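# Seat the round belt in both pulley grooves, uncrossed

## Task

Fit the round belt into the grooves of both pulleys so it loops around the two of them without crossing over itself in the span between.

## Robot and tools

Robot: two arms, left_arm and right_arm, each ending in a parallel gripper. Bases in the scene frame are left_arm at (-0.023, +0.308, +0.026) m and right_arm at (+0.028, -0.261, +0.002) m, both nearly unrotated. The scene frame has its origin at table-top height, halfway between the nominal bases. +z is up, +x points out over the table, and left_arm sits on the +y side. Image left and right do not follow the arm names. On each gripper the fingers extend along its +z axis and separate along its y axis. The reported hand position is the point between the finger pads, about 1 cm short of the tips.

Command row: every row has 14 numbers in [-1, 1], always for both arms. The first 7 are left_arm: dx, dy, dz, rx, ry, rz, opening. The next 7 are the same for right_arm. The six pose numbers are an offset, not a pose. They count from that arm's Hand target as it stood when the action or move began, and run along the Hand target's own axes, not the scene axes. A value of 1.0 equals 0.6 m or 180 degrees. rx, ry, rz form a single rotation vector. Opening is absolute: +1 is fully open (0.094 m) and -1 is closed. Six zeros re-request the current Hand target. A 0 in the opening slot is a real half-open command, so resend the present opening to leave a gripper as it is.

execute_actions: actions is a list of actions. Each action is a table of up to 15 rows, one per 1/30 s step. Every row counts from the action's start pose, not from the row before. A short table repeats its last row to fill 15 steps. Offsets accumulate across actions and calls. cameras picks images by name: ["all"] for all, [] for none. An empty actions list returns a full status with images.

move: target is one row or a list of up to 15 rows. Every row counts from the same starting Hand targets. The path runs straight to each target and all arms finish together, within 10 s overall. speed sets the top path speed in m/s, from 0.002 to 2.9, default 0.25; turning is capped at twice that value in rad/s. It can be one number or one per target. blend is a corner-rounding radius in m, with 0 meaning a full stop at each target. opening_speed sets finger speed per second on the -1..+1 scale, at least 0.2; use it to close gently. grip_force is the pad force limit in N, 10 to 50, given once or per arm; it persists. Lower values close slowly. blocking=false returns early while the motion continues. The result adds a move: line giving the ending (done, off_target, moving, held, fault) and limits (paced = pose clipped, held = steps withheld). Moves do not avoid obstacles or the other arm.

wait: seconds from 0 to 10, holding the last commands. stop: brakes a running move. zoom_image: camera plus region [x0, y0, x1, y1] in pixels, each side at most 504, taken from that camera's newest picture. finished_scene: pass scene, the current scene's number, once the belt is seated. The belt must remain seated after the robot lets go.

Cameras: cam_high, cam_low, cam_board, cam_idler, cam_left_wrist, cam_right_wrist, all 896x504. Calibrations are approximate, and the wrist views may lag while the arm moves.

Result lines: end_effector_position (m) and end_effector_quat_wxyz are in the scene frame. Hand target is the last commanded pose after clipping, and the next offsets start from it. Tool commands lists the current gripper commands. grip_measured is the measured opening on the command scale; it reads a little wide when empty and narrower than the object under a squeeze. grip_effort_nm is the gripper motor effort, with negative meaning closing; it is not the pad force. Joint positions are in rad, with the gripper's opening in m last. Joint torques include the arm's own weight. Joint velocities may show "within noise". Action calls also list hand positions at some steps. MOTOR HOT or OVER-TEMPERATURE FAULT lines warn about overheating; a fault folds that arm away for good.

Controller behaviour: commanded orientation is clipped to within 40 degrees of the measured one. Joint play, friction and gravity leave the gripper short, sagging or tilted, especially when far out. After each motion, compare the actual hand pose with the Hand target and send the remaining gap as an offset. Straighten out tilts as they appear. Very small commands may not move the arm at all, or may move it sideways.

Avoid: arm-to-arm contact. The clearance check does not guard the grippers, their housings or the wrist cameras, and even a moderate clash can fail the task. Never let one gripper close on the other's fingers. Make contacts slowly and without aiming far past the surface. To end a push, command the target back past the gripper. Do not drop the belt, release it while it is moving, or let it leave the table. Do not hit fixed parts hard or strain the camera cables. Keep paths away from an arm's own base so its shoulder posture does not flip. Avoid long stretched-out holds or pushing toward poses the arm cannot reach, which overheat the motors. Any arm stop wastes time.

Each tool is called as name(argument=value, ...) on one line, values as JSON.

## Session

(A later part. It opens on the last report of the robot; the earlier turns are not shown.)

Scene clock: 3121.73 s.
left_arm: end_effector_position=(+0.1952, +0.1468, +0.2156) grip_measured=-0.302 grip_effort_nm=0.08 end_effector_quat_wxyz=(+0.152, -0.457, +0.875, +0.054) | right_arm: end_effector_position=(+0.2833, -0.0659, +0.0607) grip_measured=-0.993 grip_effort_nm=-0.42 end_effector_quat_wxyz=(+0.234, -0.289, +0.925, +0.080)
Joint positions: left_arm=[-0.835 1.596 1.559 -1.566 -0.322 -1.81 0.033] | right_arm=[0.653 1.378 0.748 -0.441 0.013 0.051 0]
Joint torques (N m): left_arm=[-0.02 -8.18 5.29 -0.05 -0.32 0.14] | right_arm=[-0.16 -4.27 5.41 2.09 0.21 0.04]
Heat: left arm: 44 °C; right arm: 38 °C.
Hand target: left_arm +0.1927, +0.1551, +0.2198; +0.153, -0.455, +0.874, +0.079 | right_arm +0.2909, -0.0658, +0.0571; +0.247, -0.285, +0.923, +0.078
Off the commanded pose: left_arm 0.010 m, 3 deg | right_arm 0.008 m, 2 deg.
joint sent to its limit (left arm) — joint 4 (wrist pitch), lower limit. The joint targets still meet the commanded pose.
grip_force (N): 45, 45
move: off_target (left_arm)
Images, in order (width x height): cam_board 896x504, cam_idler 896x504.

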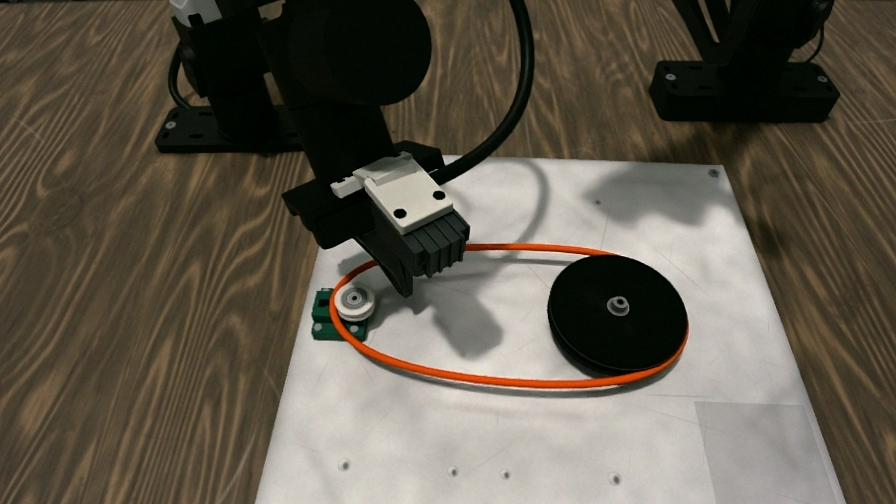

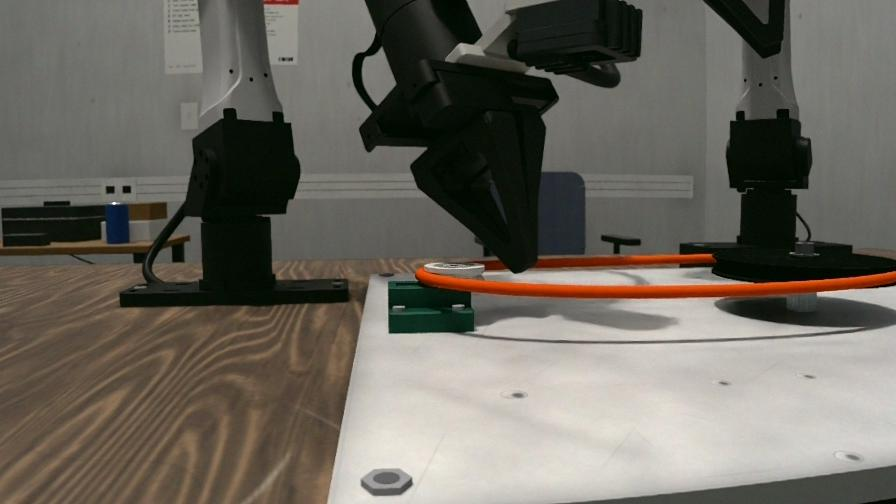

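move(target=[0,0,0,0,0,0,-0.3,0.018,-0.0248,-0.0027,0,0,0,-1], speed=0.06, cameras=["cam_board","cam_idler"])

zoom_image(camera="cam_idler", region=[380, 210, 560, 340])

Scene clock: 3132.97 s.
left_arm: end_effector_position=(+0.1952, +0.1468, +0.2156) grip_measured=-0.302 grip_effort_nm=0.08 end_effector_quat_wxyz=(+0.152, -0.457, +0.875, +0.054) | right_arm: end_effector_position=(+0.2836, -0.0853, +0.0469) grip_measured=-0.993 grip_effort_nm=-0.42 end_effector_quat_wxyz=(+0.222, -0.284, +0.930, +0.070)
Joint positions: left_arm=[-0.835 1.596 1.559 -1.566 -0.322 -1.81 0.033] | right_arm=[0.596 1.378 0.703 -0.427 0 0.01 0]
Joint torques (N m): left_arm=[-0.02 -8.03 5.45 -0.02 -0.32 0.19] | right_arm=[-0.55 -7.73 5.18 2 -0.09 -0.1]
Heat: left arm: 44 °C; right arm: 39 °C.
Hand target: left_arm +0.1927, +0.1551, +0.2198; +0.153, -0.455, +0.874, +0.079 | right_arm +0.2909, -0.0839, +0.0530; +0.247, -0.285, +0.923, +0.078
Off the commanded pose: left_arm 0.010 m, 3 deg | right_arm 0.010 m, 3 deg.
joint sent to its limit (left arm) — joint 4 (wrist pitch), lower limit. The joint targets still meet the commanded pose.
grip_force (N): 45, 45
move: off_target (left_arm, right_arm)
Images, in order (width x height): cam_board 896x504, cam_idler 896x504.

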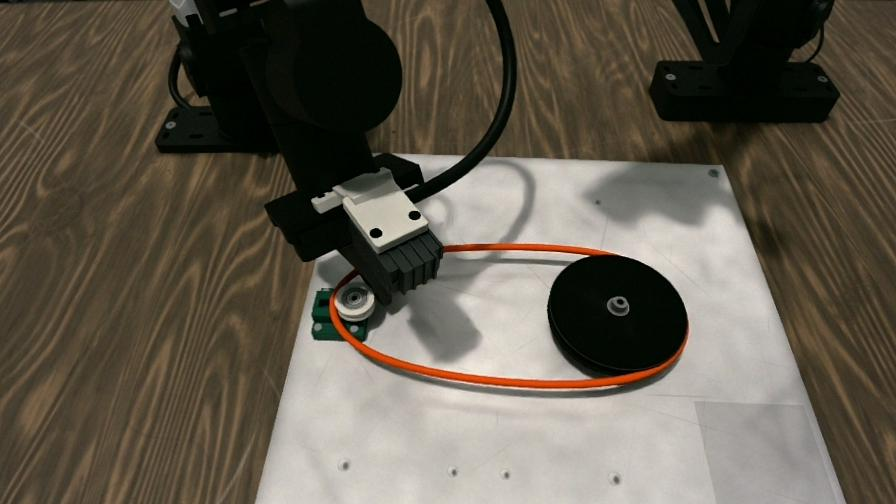

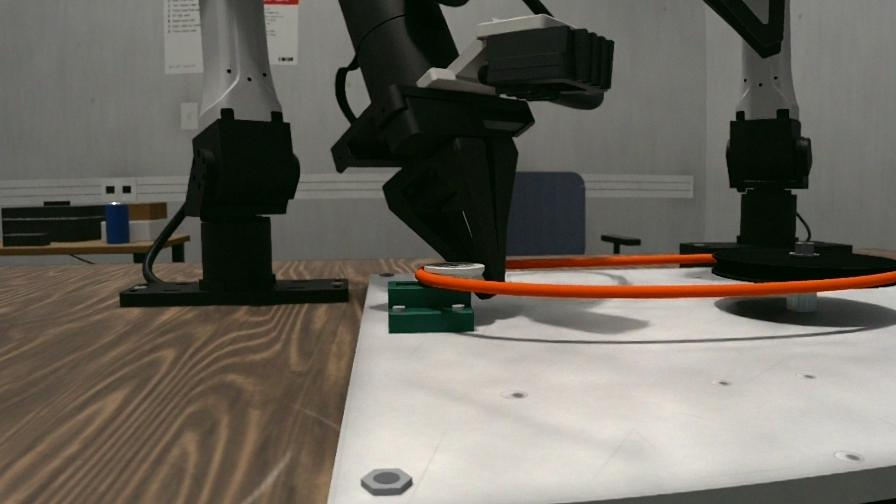

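Scaled by 2.800 from the camera's 896x504 image, which has a finer 1280x720 frame.

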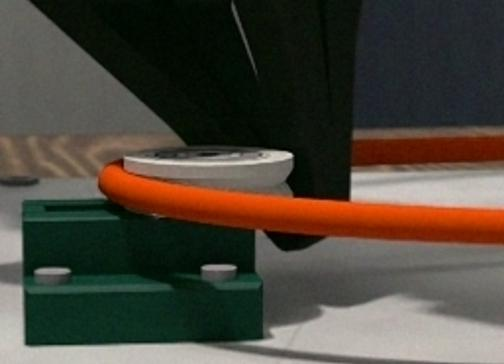

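move(target=[0,0,0,0,0,0,-0.3,-0.008,0,-0.0139,0,0,0,-1], speed=0.06, cameras=["cam_board","cam_idler"])

zoom_image(camera="cam_idler", region=[380, 210, 560, 340])

zoom_image(camera="cam_board", region=[290, 240, 450, 360])

Scene clock: 3140.50 s.
left_arm: end_effector_position=(+0.1952, +0.1468, +0.2156) grip_measured=-0.302 grip_effort_nm=0.08 end_effector_quat_wxyz=(+0.152, -0.457, +0.875, +0.054) | right_arm: end_effector_position=(+0.2849, -0.0852, +0.0520) grip_measured=-0.993 grip_effort_nm=-0.42 end_effector_quat_wxyz=(+0.230, -0.282, +0.929, +0.072)
Joint positions: left_arm=[-0.835 1.596 1.559 -1.566 -0.322 -1.81 0.033] | right_arm=[0.594 1.36 0.703 -0.427 0 0.01 0]
Joint torques (N m): left_arm=[0.12 -8.23 5.26 -0.05 -0.3 0.2] | right_arm=[-0.44 -7.61 7.54 1.58 -0.1 -0.1]
Heat: left arm: 44 °C; right arm: 38 °C.
Hand target: left_arm +0.1927, +0.1551, +0.2198; +0.153, -0.455, +0.874, +0.079 | right_arm +0.2910, -0.0840, +0.0626; +0.247, -0.285, +0.923, +0.078
Off the commanded pose: left_arm 0.010 m, 3 deg | right_arm 0.012 m, 2 deg.
joint sent to its limit (left arm) — joint 4 (wrist pitch), lower limit. The joint targets still meet the commanded pose.
grip_force (N): 45, 45
move: off_target (left_arm, right_arm)
Images, in order (width x height): cam_board 896x504, cam_idler 896x504.

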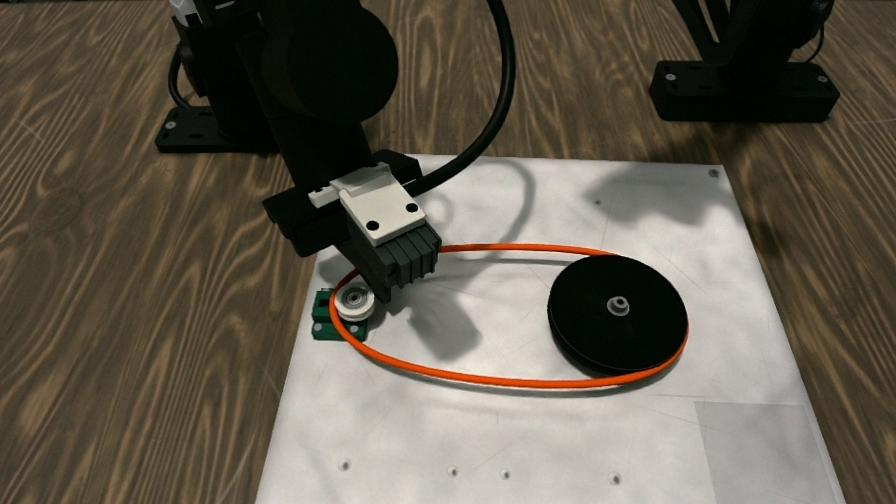

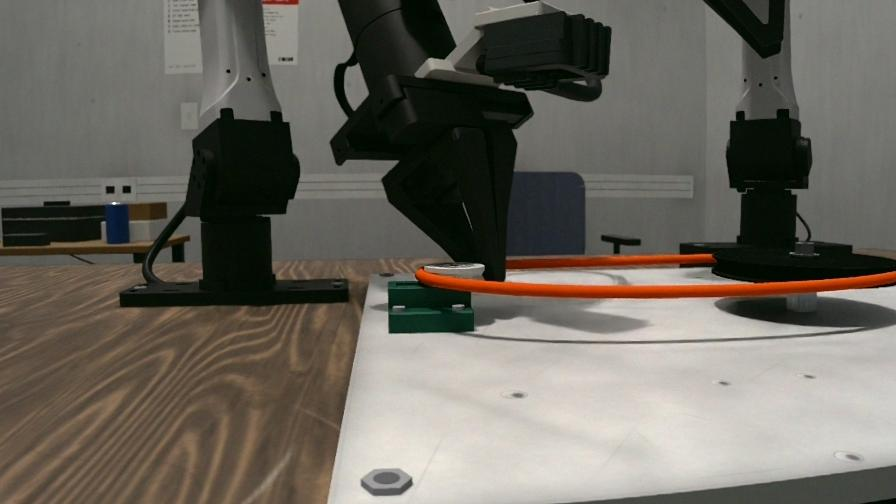

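Scaled by 2.800 from the camera's 896x504 image, which has a finer 1280x720 frame.

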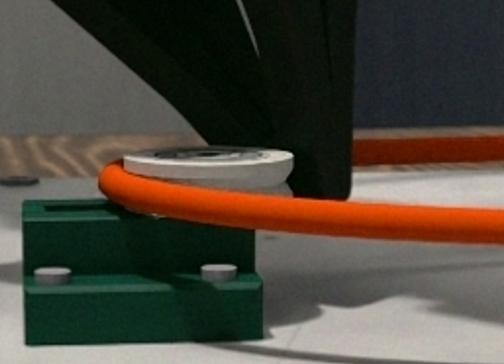

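Scaled by 3.150 from the camera's 896x504 image, which has a finer 1280x720 frame.

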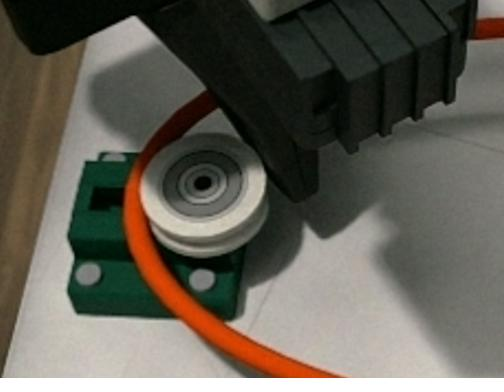

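move(target=[0,0,0,0,0,0,-0.3,0.0073,-0.0165,-0.01,0,0,0,-1], speed=0.06, cameras=["cam_board","cam_idler"])

zoom_image(camera="cam_idler", region=[380, 210, 560, 340])

zoom_image(camera="cam_board", region=[290, 240, 450, 360])

Scene clock: 3149.50 s.
left_arm: end_effector_position=(+0.1952, +0.1468, +0.2156) grip_measured=-0.302 grip_effort_nm=0.08 end_effector_quat_wxyz=(+0.152, -0.457, +0.875, +0.054) | right_arm: end_effector_position=(+0.2875, -0.0857, +0.0616) grip_measured=-0.993 grip_effort_nm=-0.41 end_effector_quat_wxyz=(+0.240, -0.287, +0.923, +0.092)
Joint positions: left_arm=[-0.835 1.596 1.559 -1.566 -0.322 -1.81 0.033] | right_arm=[0.56 1.328 0.703 -0.427 -0.05 -0.024 0]
Joint torques (N m): left_arm=[0.1 -8.2 5.44 -0.02 -0.3 0.21] | right_arm=[-1.2 -7.38 6.71 1.4 0.16 -0.14]
Heat: left arm: 44 °C; right arm: 38 °C.
Hand target: left_arm +0.1927, +0.1551, +0.2198; +0.153, -0.455, +0.874, +0.079 | right_arm +0.2909, -0.0959, +0.0656; +0.247, -0.285, +0.923, +0.078
Off the commanded pose: left_arm 0.010 m, 3 deg | right_arm 0.012 m, 2 deg.
joint sent to its limit (left arm) — joint 4 (wrist pitch), lower limit. The joint targets still meet the commanded pose.
grip_force (N): 45, 45
move: off_target (left_arm, right_arm)
Images, in order (width x height): cam_board 896x504, cam_idler 896x504.

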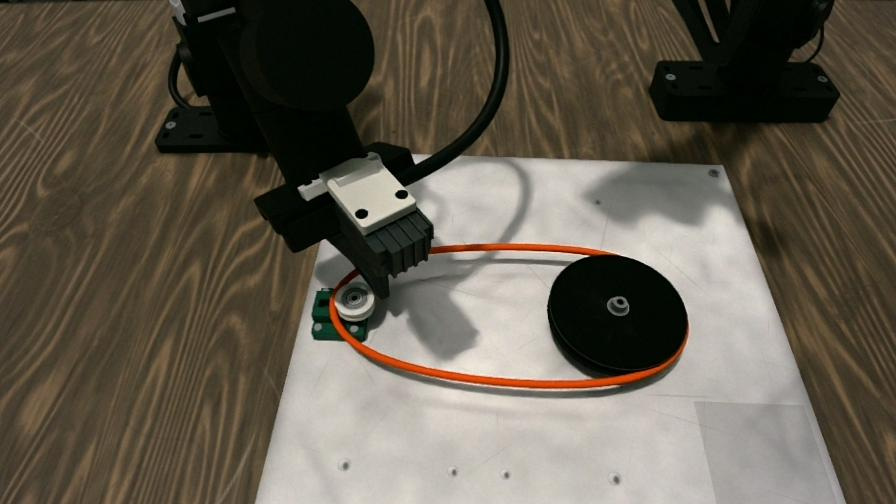

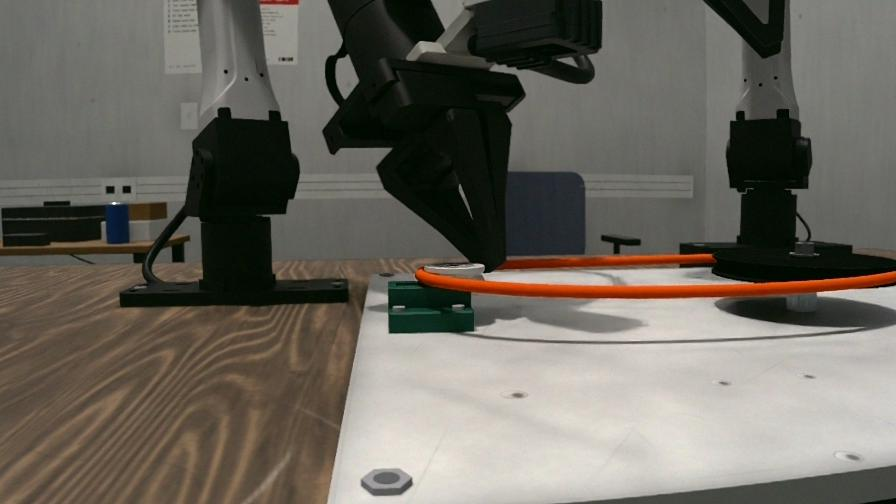

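Scaled by 2.800 from the camera's 896x504 image, which has a finer 1280x720 frame.

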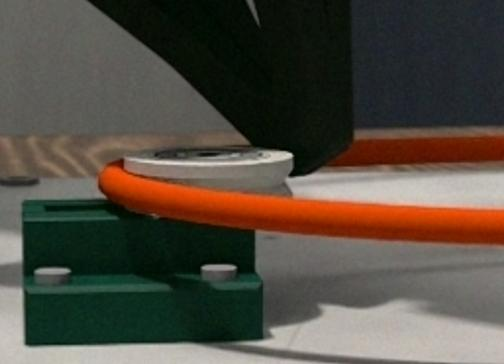

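Scaled by 3.150 from the camera's 896x504 image, which has a finer 1280x720 frame.

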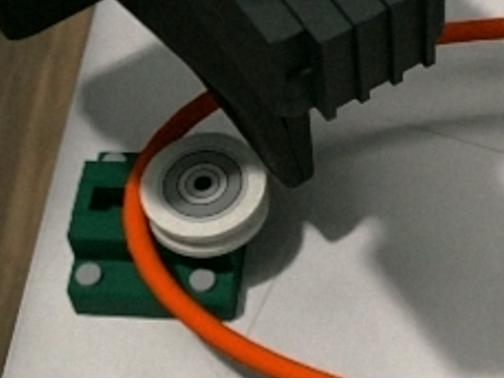

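move(target=[0,0,0,0,0,0,-0.3,0.0132,-0.0083,0.0117,0,0,0,-1], speed=0.06, cameras=["cam_board","cam_idler"])

zoom_image(camera="cam_idler", region=[380, 210, 560, 340])

zoom_image(camera="cam_board", region=[290, 240, 450, 360])

Scene clock: 3163.00 s.
left_arm: end_effector_position=(+0.1952, +0.1468, +0.2156) grip_measured=-0.302 grip_effort_nm=0.08 end_effector_quat_wxyz=(+0.152, -0.457, +0.875, +0.054) | right_arm: end_effector_position=(+0.2832, -0.0894, +0.0564) grip_measured=-0.993 grip_effort_nm=-0.42 end_effector_quat_wxyz=(+0.232, -0.293, +0.922, +0.098)
Joint positions: left_arm=[-0.835 1.596 1.559 -1.566 -0.322 -1.81 0.033] | right_arm=[0.542 1.324 0.684 -0.427 -0.078 -0.047 0]
Joint torques (N m): left_arm=[0.09 -8.23 5.23 -0.08 -0.26 0.2] | right_arm=[-1.61 -6.41 5 1.8 0.32 -0.11]
Heat: left arm: 44 °C; right arm: 38 °C.
Hand target: left_arm +0.1927, +0.1551, +0.2198; +0.153, -0.455, +0.874, +0.079 | right_arm +0.2910, -0.1019, +0.0555; +0.247, -0.285, +0.923, +0.078
Off the commanded pose: left_arm 0.010 m, 3 deg | right_arm 0.015 m, 3 deg.
joint sent to its limit (left arm) — joint 4 (wrist pitch), lower limit. The joint targets still meet the commanded pose.
grip_force (N): 45, 45
move: off_target (left_arm, right_arm)
Images, in order (width x height): cam_board 896x504, cam_idler 896x504.

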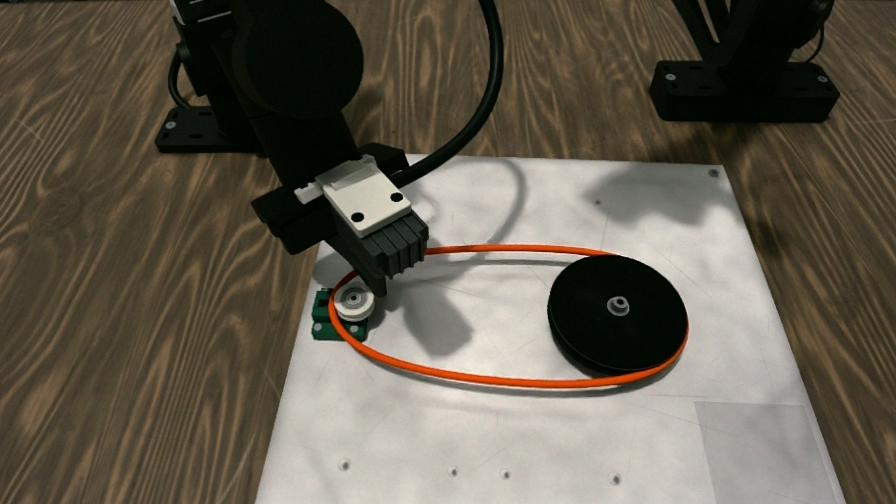

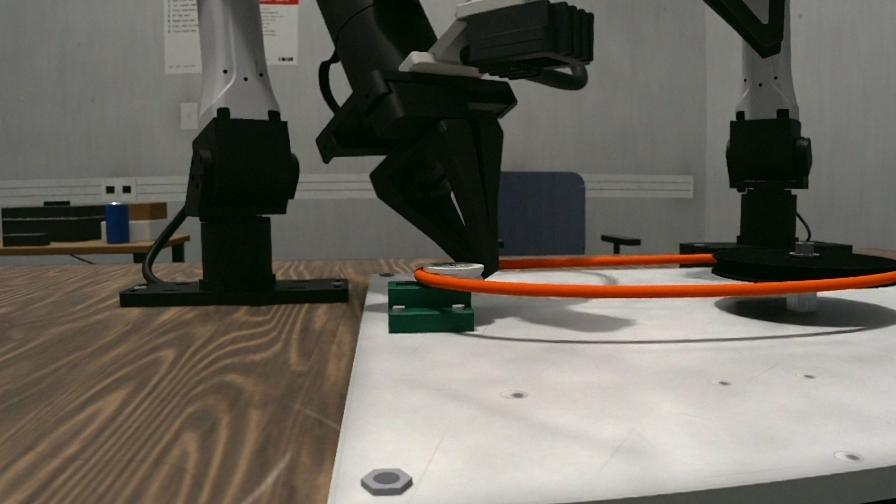

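Scaled by 2.800 from the camera's 896x504 image, which has a finer 1280x720 frame.

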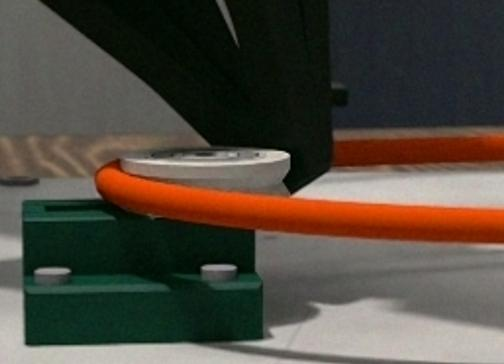

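Scaled by 3.150 from the camera's 896x504 image, which has a finer 1280x720 frame.

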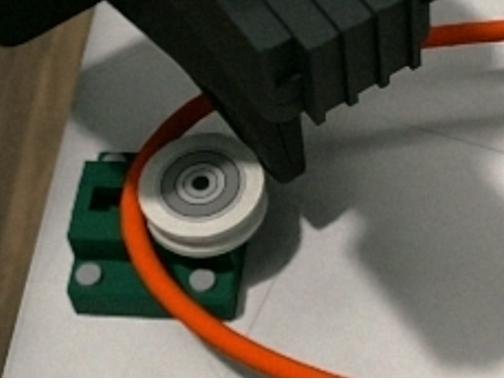

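move(target=[0,0,0,0,0,0,-0.3,0.0075,-0.0244,-0.0043,0,0,0,-1], speed=0.06, cameras=["cam_board","cam_idler"])

zoom_image(camera="cam_idler", region=[380, 210, 560, 340])

zoom_image(camera="cam_board", region=[290, 240, 450, 360])

Scene clock: 3170.90 s.
left_arm: end_effector_position=(+0.1952, +0.1468, +0.2156) grip_measured=-0.302 grip_effort_nm=0.08 end_effector_quat_wxyz=(+0.152, -0.457, +0.875, +0.054) | right_arm: end_effector_position=(+0.2835, -0.0953, +0.0569) grip_measured=-0.993 grip_effort_nm=-0.42 end_effector_quat_wxyz=(+0.230, -0.300, +0.918, +0.119)
Joint positions: left_arm=[-0.835 1.596 1.559 -1.566 -0.322 -1.81 0.033] | right_arm=[0.485 1.311 0.672 -0.427 -0.149 -0.102 0]
Joint torques (N m): left_arm=[0.09 -8.12 5.19 -0.02 -0.26 0.19] | right_arm=[-2.41 -6.58 5.24 1.68 0.65 -0.14]
Heat: left arm: 44 °C; right arm: 37 °C.
Hand target: left_arm +0.1927, +0.1551, +0.2198; +0.153, -0.455, +0.874, +0.079 | right_arm +0.2950, -0.1170, +0.0555; +0.247, -0.285, +0.923, +0.078
Off the commanded pose: left_arm 0.010 m, 3 deg | right_arm 0.025 m, 5 deg.
joint sent to its limit (left arm) — joint 4 (wrist pitch), lower limit. The joint targets still meet the commanded pose.
grip_force (N): 45, 45
move: off_target (left_arm, right_arm)
Images, in order (width x height): cam_board 896x504, cam_idler 896x504.

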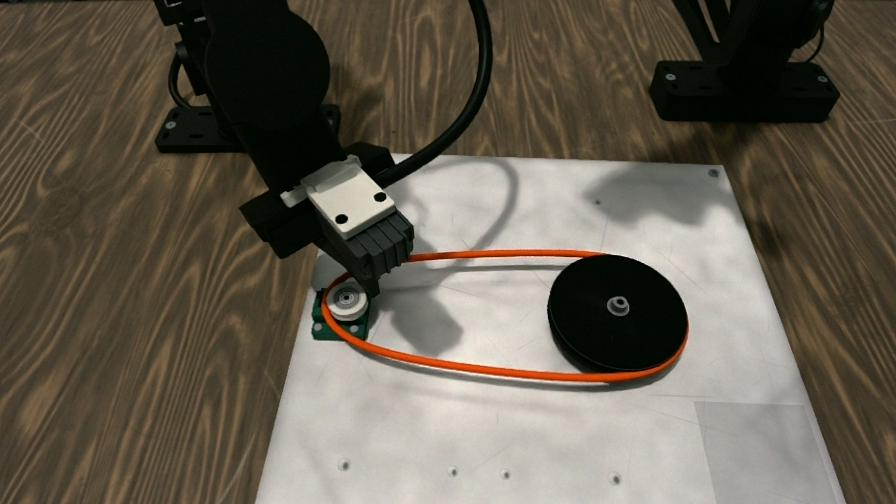

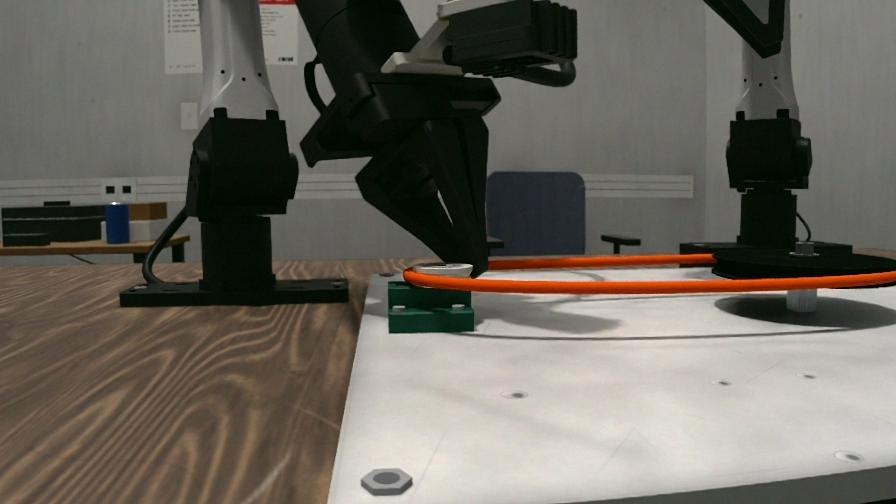

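Scaled by 2.800 from the camera's 896x504 image, which has a finer 1280x720 frame.

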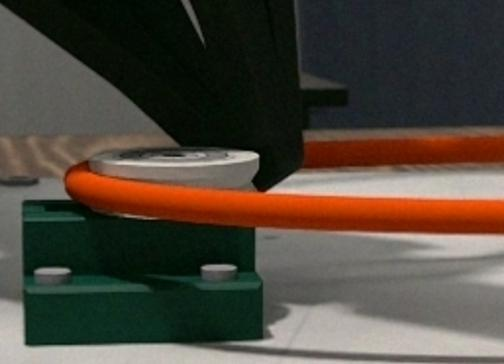

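Scaled by 3.150 from the camera's 896x504 image, which has a finer 1280x720 frame.

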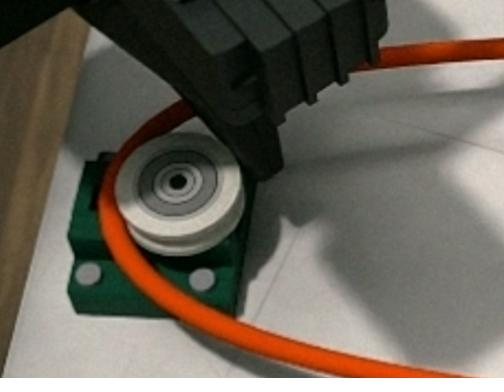

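move(target=[0,0,0,0,0,0,-0.3,0.011,-0.0303,-0.0102,0,0,0,-1], speed=0.06, cameras=["cam_low","cam_board","cam_idler"])

zoom_image(camera="cam_idler", region=[380, 210, 560, 340])

zoom_image(camera="cam_board", region=[290, 240, 450, 360])

zoom_image(camera="cam_low", region=[528, 226, 586, 258])

Scene clock: 3182.30 s.
left_arm: end_effector_position=(+0.1952, +0.1468, +0.2156) grip_measured=-0.302 grip_effort_nm=0.08 end_effector_quat_wxyz=(+0.152, -0.457, +0.875, +0.054) | right_arm: end_effector_position=(+0.2798, -0.1052, +0.0582) grip_measured=-0.993 grip_effort_nm=-0.41 end_effector_quat_wxyz=(+0.226, -0.316, +0.911, +0.141)
Joint positions: left_arm=[-0.835 1.596 1.559 -1.566 -0.322 -1.81 0.033] | right_arm=[0.409 1.286 0.657 -0.453 -0.238 -0.193 0]
Joint torques (N m): left_arm=[0.16 -8.08 5.49 -0.09 -0.26 0.17] | right_arm=[-3.41 -6.67 5.91 1.58 1.03 -0.1]
Heat: left arm: 44 °C; right arm: 36 °C.
Hand target: left_arm +0.1927, +0.1551, +0.2198; +0.153, -0.455, +0.874, +0.079 | right_arm +0.2980, -0.1369, +0.0575; +0.247, -0.285, +0.923, +0.078
Off the commanded pose: left_arm 0.010 m, 3 deg | right_arm 0.037 m, 9 deg.
joint sent to its limit (left arm) — joint 4 (wrist pitch), lower limit. The joint targets still meet the commanded pose.
grip_force (N): 45, 45
move: off_target (left_arm, right_arm)
Images, in order (width x height): cam_low 896x504, cam_board 896x504, cam_idler 896x504.

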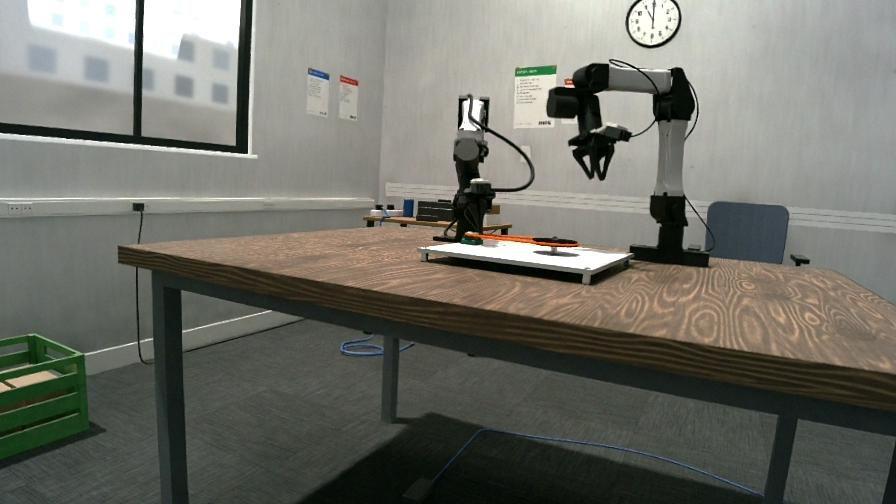

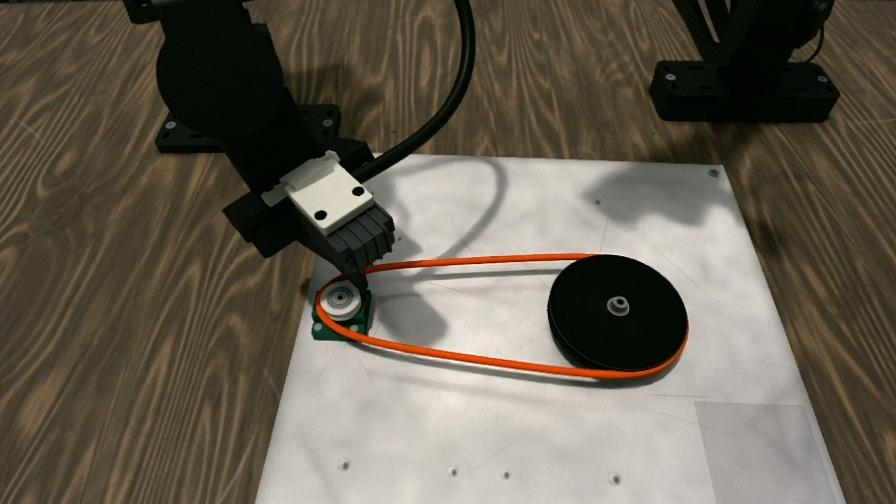

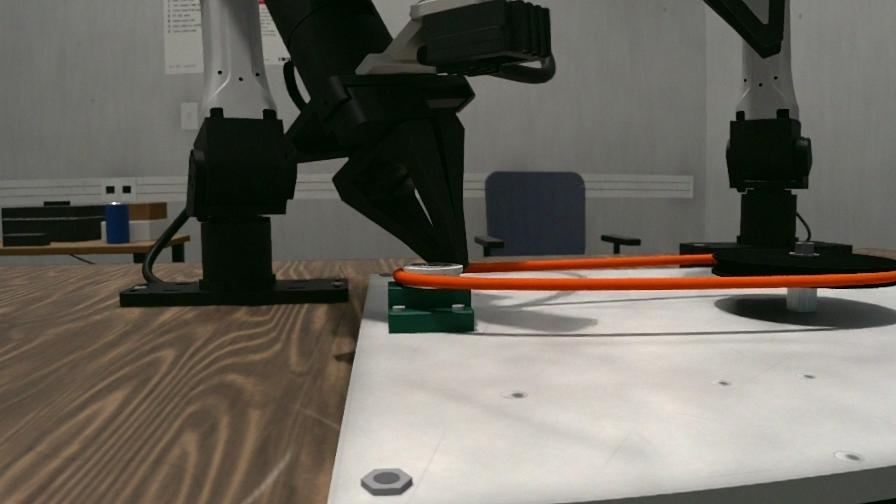

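Scaled by 2.800 from the camera's 896x504 image, which has a finer 1280x720 frame.

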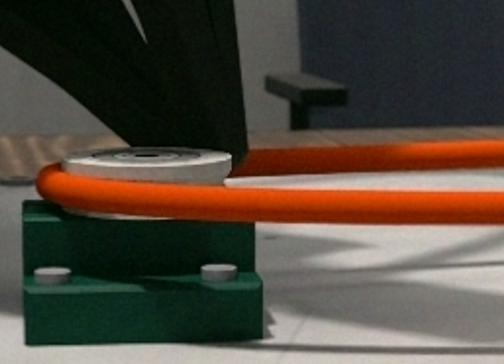

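Scaled by 3.150 from the camera's 896x504 image, which has a finer 1280x720 frame.

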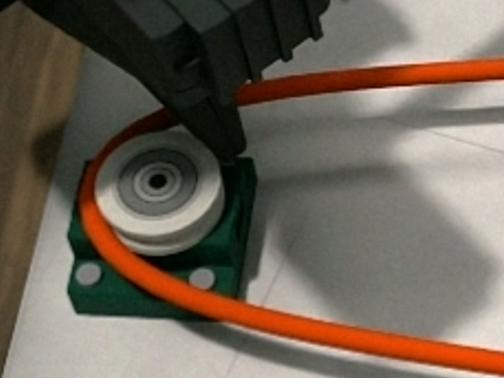

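Scaled by 8.690 from the camera's 896x504 image, which has a finer 1280x720 frame.

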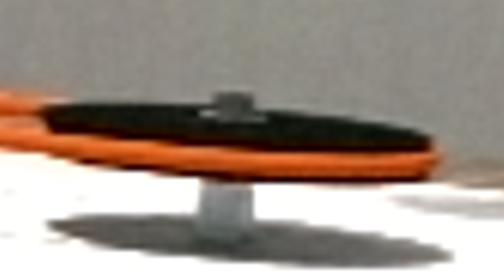

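move(target=[[0,0,0,0,0,0,-0.3,-0.0253,0.081,0.0145,0,0,0,-1],[0,0,0,0,0,0,-0.3,-0.117,0.081,-0.1443,0,0,0,-1],[0,0,0,0,0,0,-0.3,0.0027,0.115,-0.2135,0,0,0,-1]], speed=[0.06,0.12,0.12], blend=[0.005,0.02,0], cameras=["cam_high","cam_low","cam_board","cam_idler"])

zoom_image(camera="cam_idler", region=[380, 210, 560, 340])

zoom_image(camera="cam_low", region=[528, 226, 586, 258])

zoom_image(camera="cam_low", region=[450, 220, 508, 252])

zoom_image(camera="cam_idler", region=[690, 220, 896, 340])

zoom_image(camera="cam_board", region=[290, 230, 700, 400])

Scene clock: 3204.70 s.
left_arm: end_effector_position=(+0.1952, +0.1468, +0.2156) grip_measured=-0.302 grip_effort_nm=0.08 end_effector_quat_wxyz=(+0.152, -0.457, +0.875, +0.054) | right_arm: end_effector_position=(+0.2131, -0.1061, +0.1788) grip_measured=-0.993 grip_effort_nm=-0.41 end_effector_quat_wxyz=(+0.267, -0.291, +0.913, +0.098)
Joint positions: left_arm=[-0.835 1.596 1.559 -1.566 -0.322 -1.81 0.033] | right_arm=[0.715 0.927 0.928 -0.996 0.034 0.094 0]
Joint torques (N m): left_arm=[0.16 -8.12 5.33 -0.08 -0.26 0.25] | right_arm=[1.16 -2.3 5.41 1.2 0.32 0.22]
Heat: left arm: 44 °C; right arm: 36 °C.
Hand target: left_arm +0.1927, +0.1551, +0.2198; +0.153, -0.455, +0.874, +0.079 | right_arm +0.2051, -0.1171, +0.1678; +0.247, -0.285, +0.923, +0.078
Off the commanded pose: left_arm 0.010 m, 3 deg | right_arm 0.018 m, 3 deg.
joint sent to its limit (left arm) — joint 4 (wrist pitch), lower limit. The joint targets still meet the commanded pose.
grip_force (N): 45, 45
move: off_target (left_arm, right_arm)
Images, in order (width x height): cam_high 896x504, cam_low 896x504, cam_board 896x504, cam_idler 896x504.

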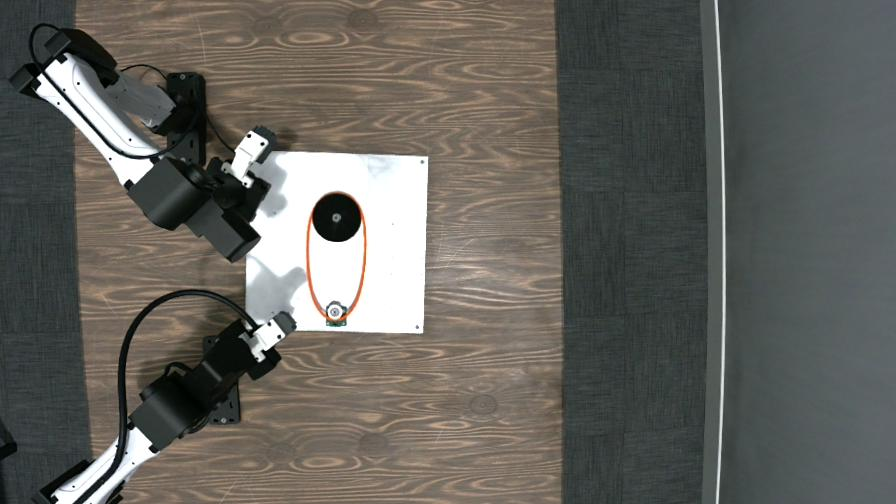

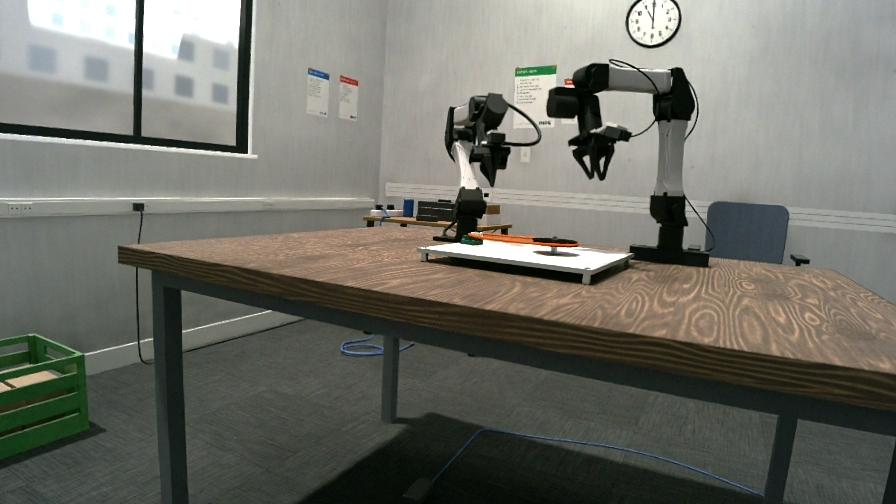

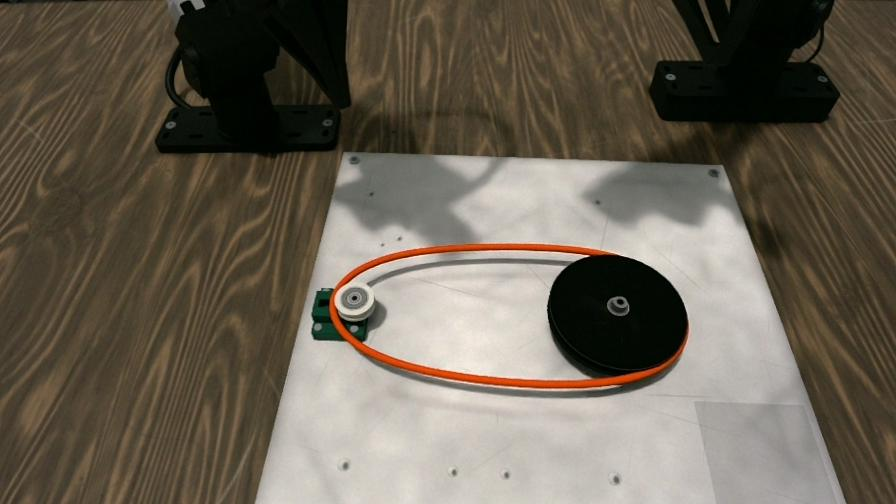

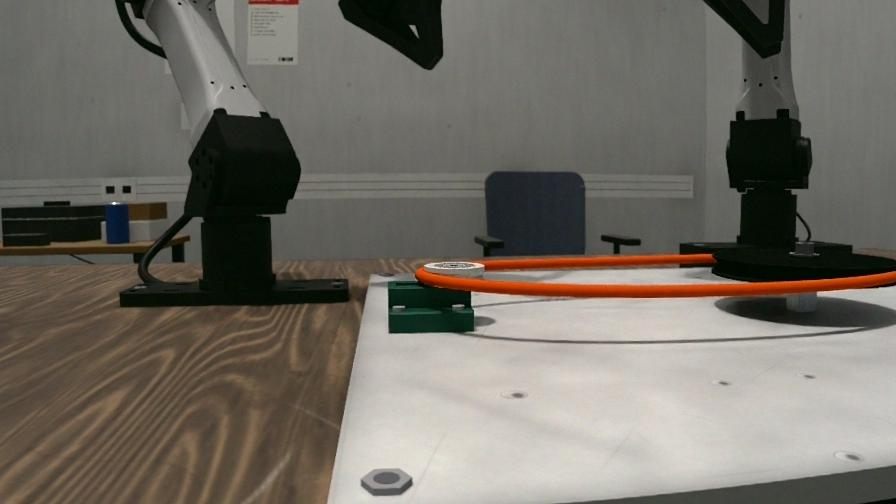

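Scaled by 2.800 from the camera's 896x504 image, which has a finer 1280x720 frame.

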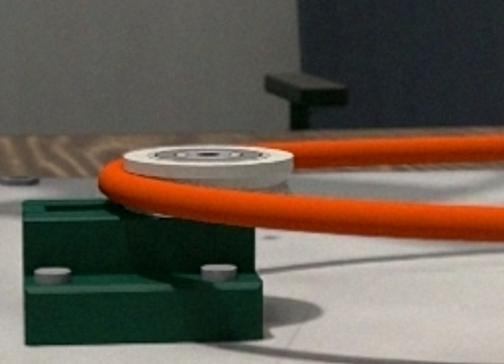

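Scaled by 8.690 from the camera's 896x504 image, which has a finer 1280x720 frame.

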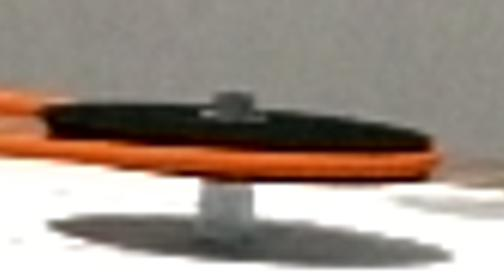

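Scaled by 8.690 from the camera's 896x504 image, which has a finer 1280x720 frame.

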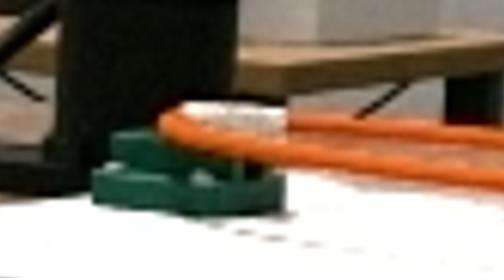

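Scaled by 2.447 from the camera's 896x504 image, which has a finer 1280x720 frame.

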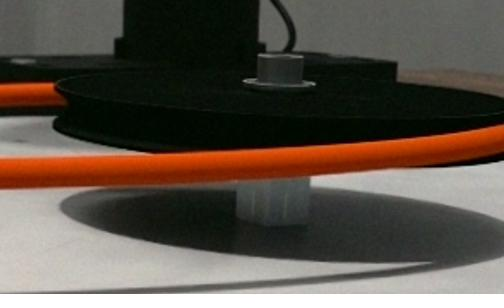

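Scaled by 1.229 from the camera's 896x504 image, which has a finer 1280x720 frame.

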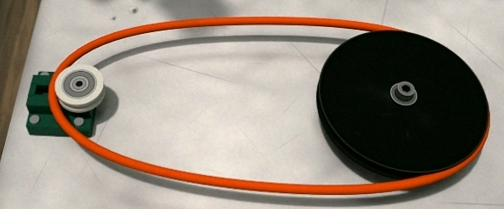

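finished_scene(scene=1)

The scene is finished: the task was done.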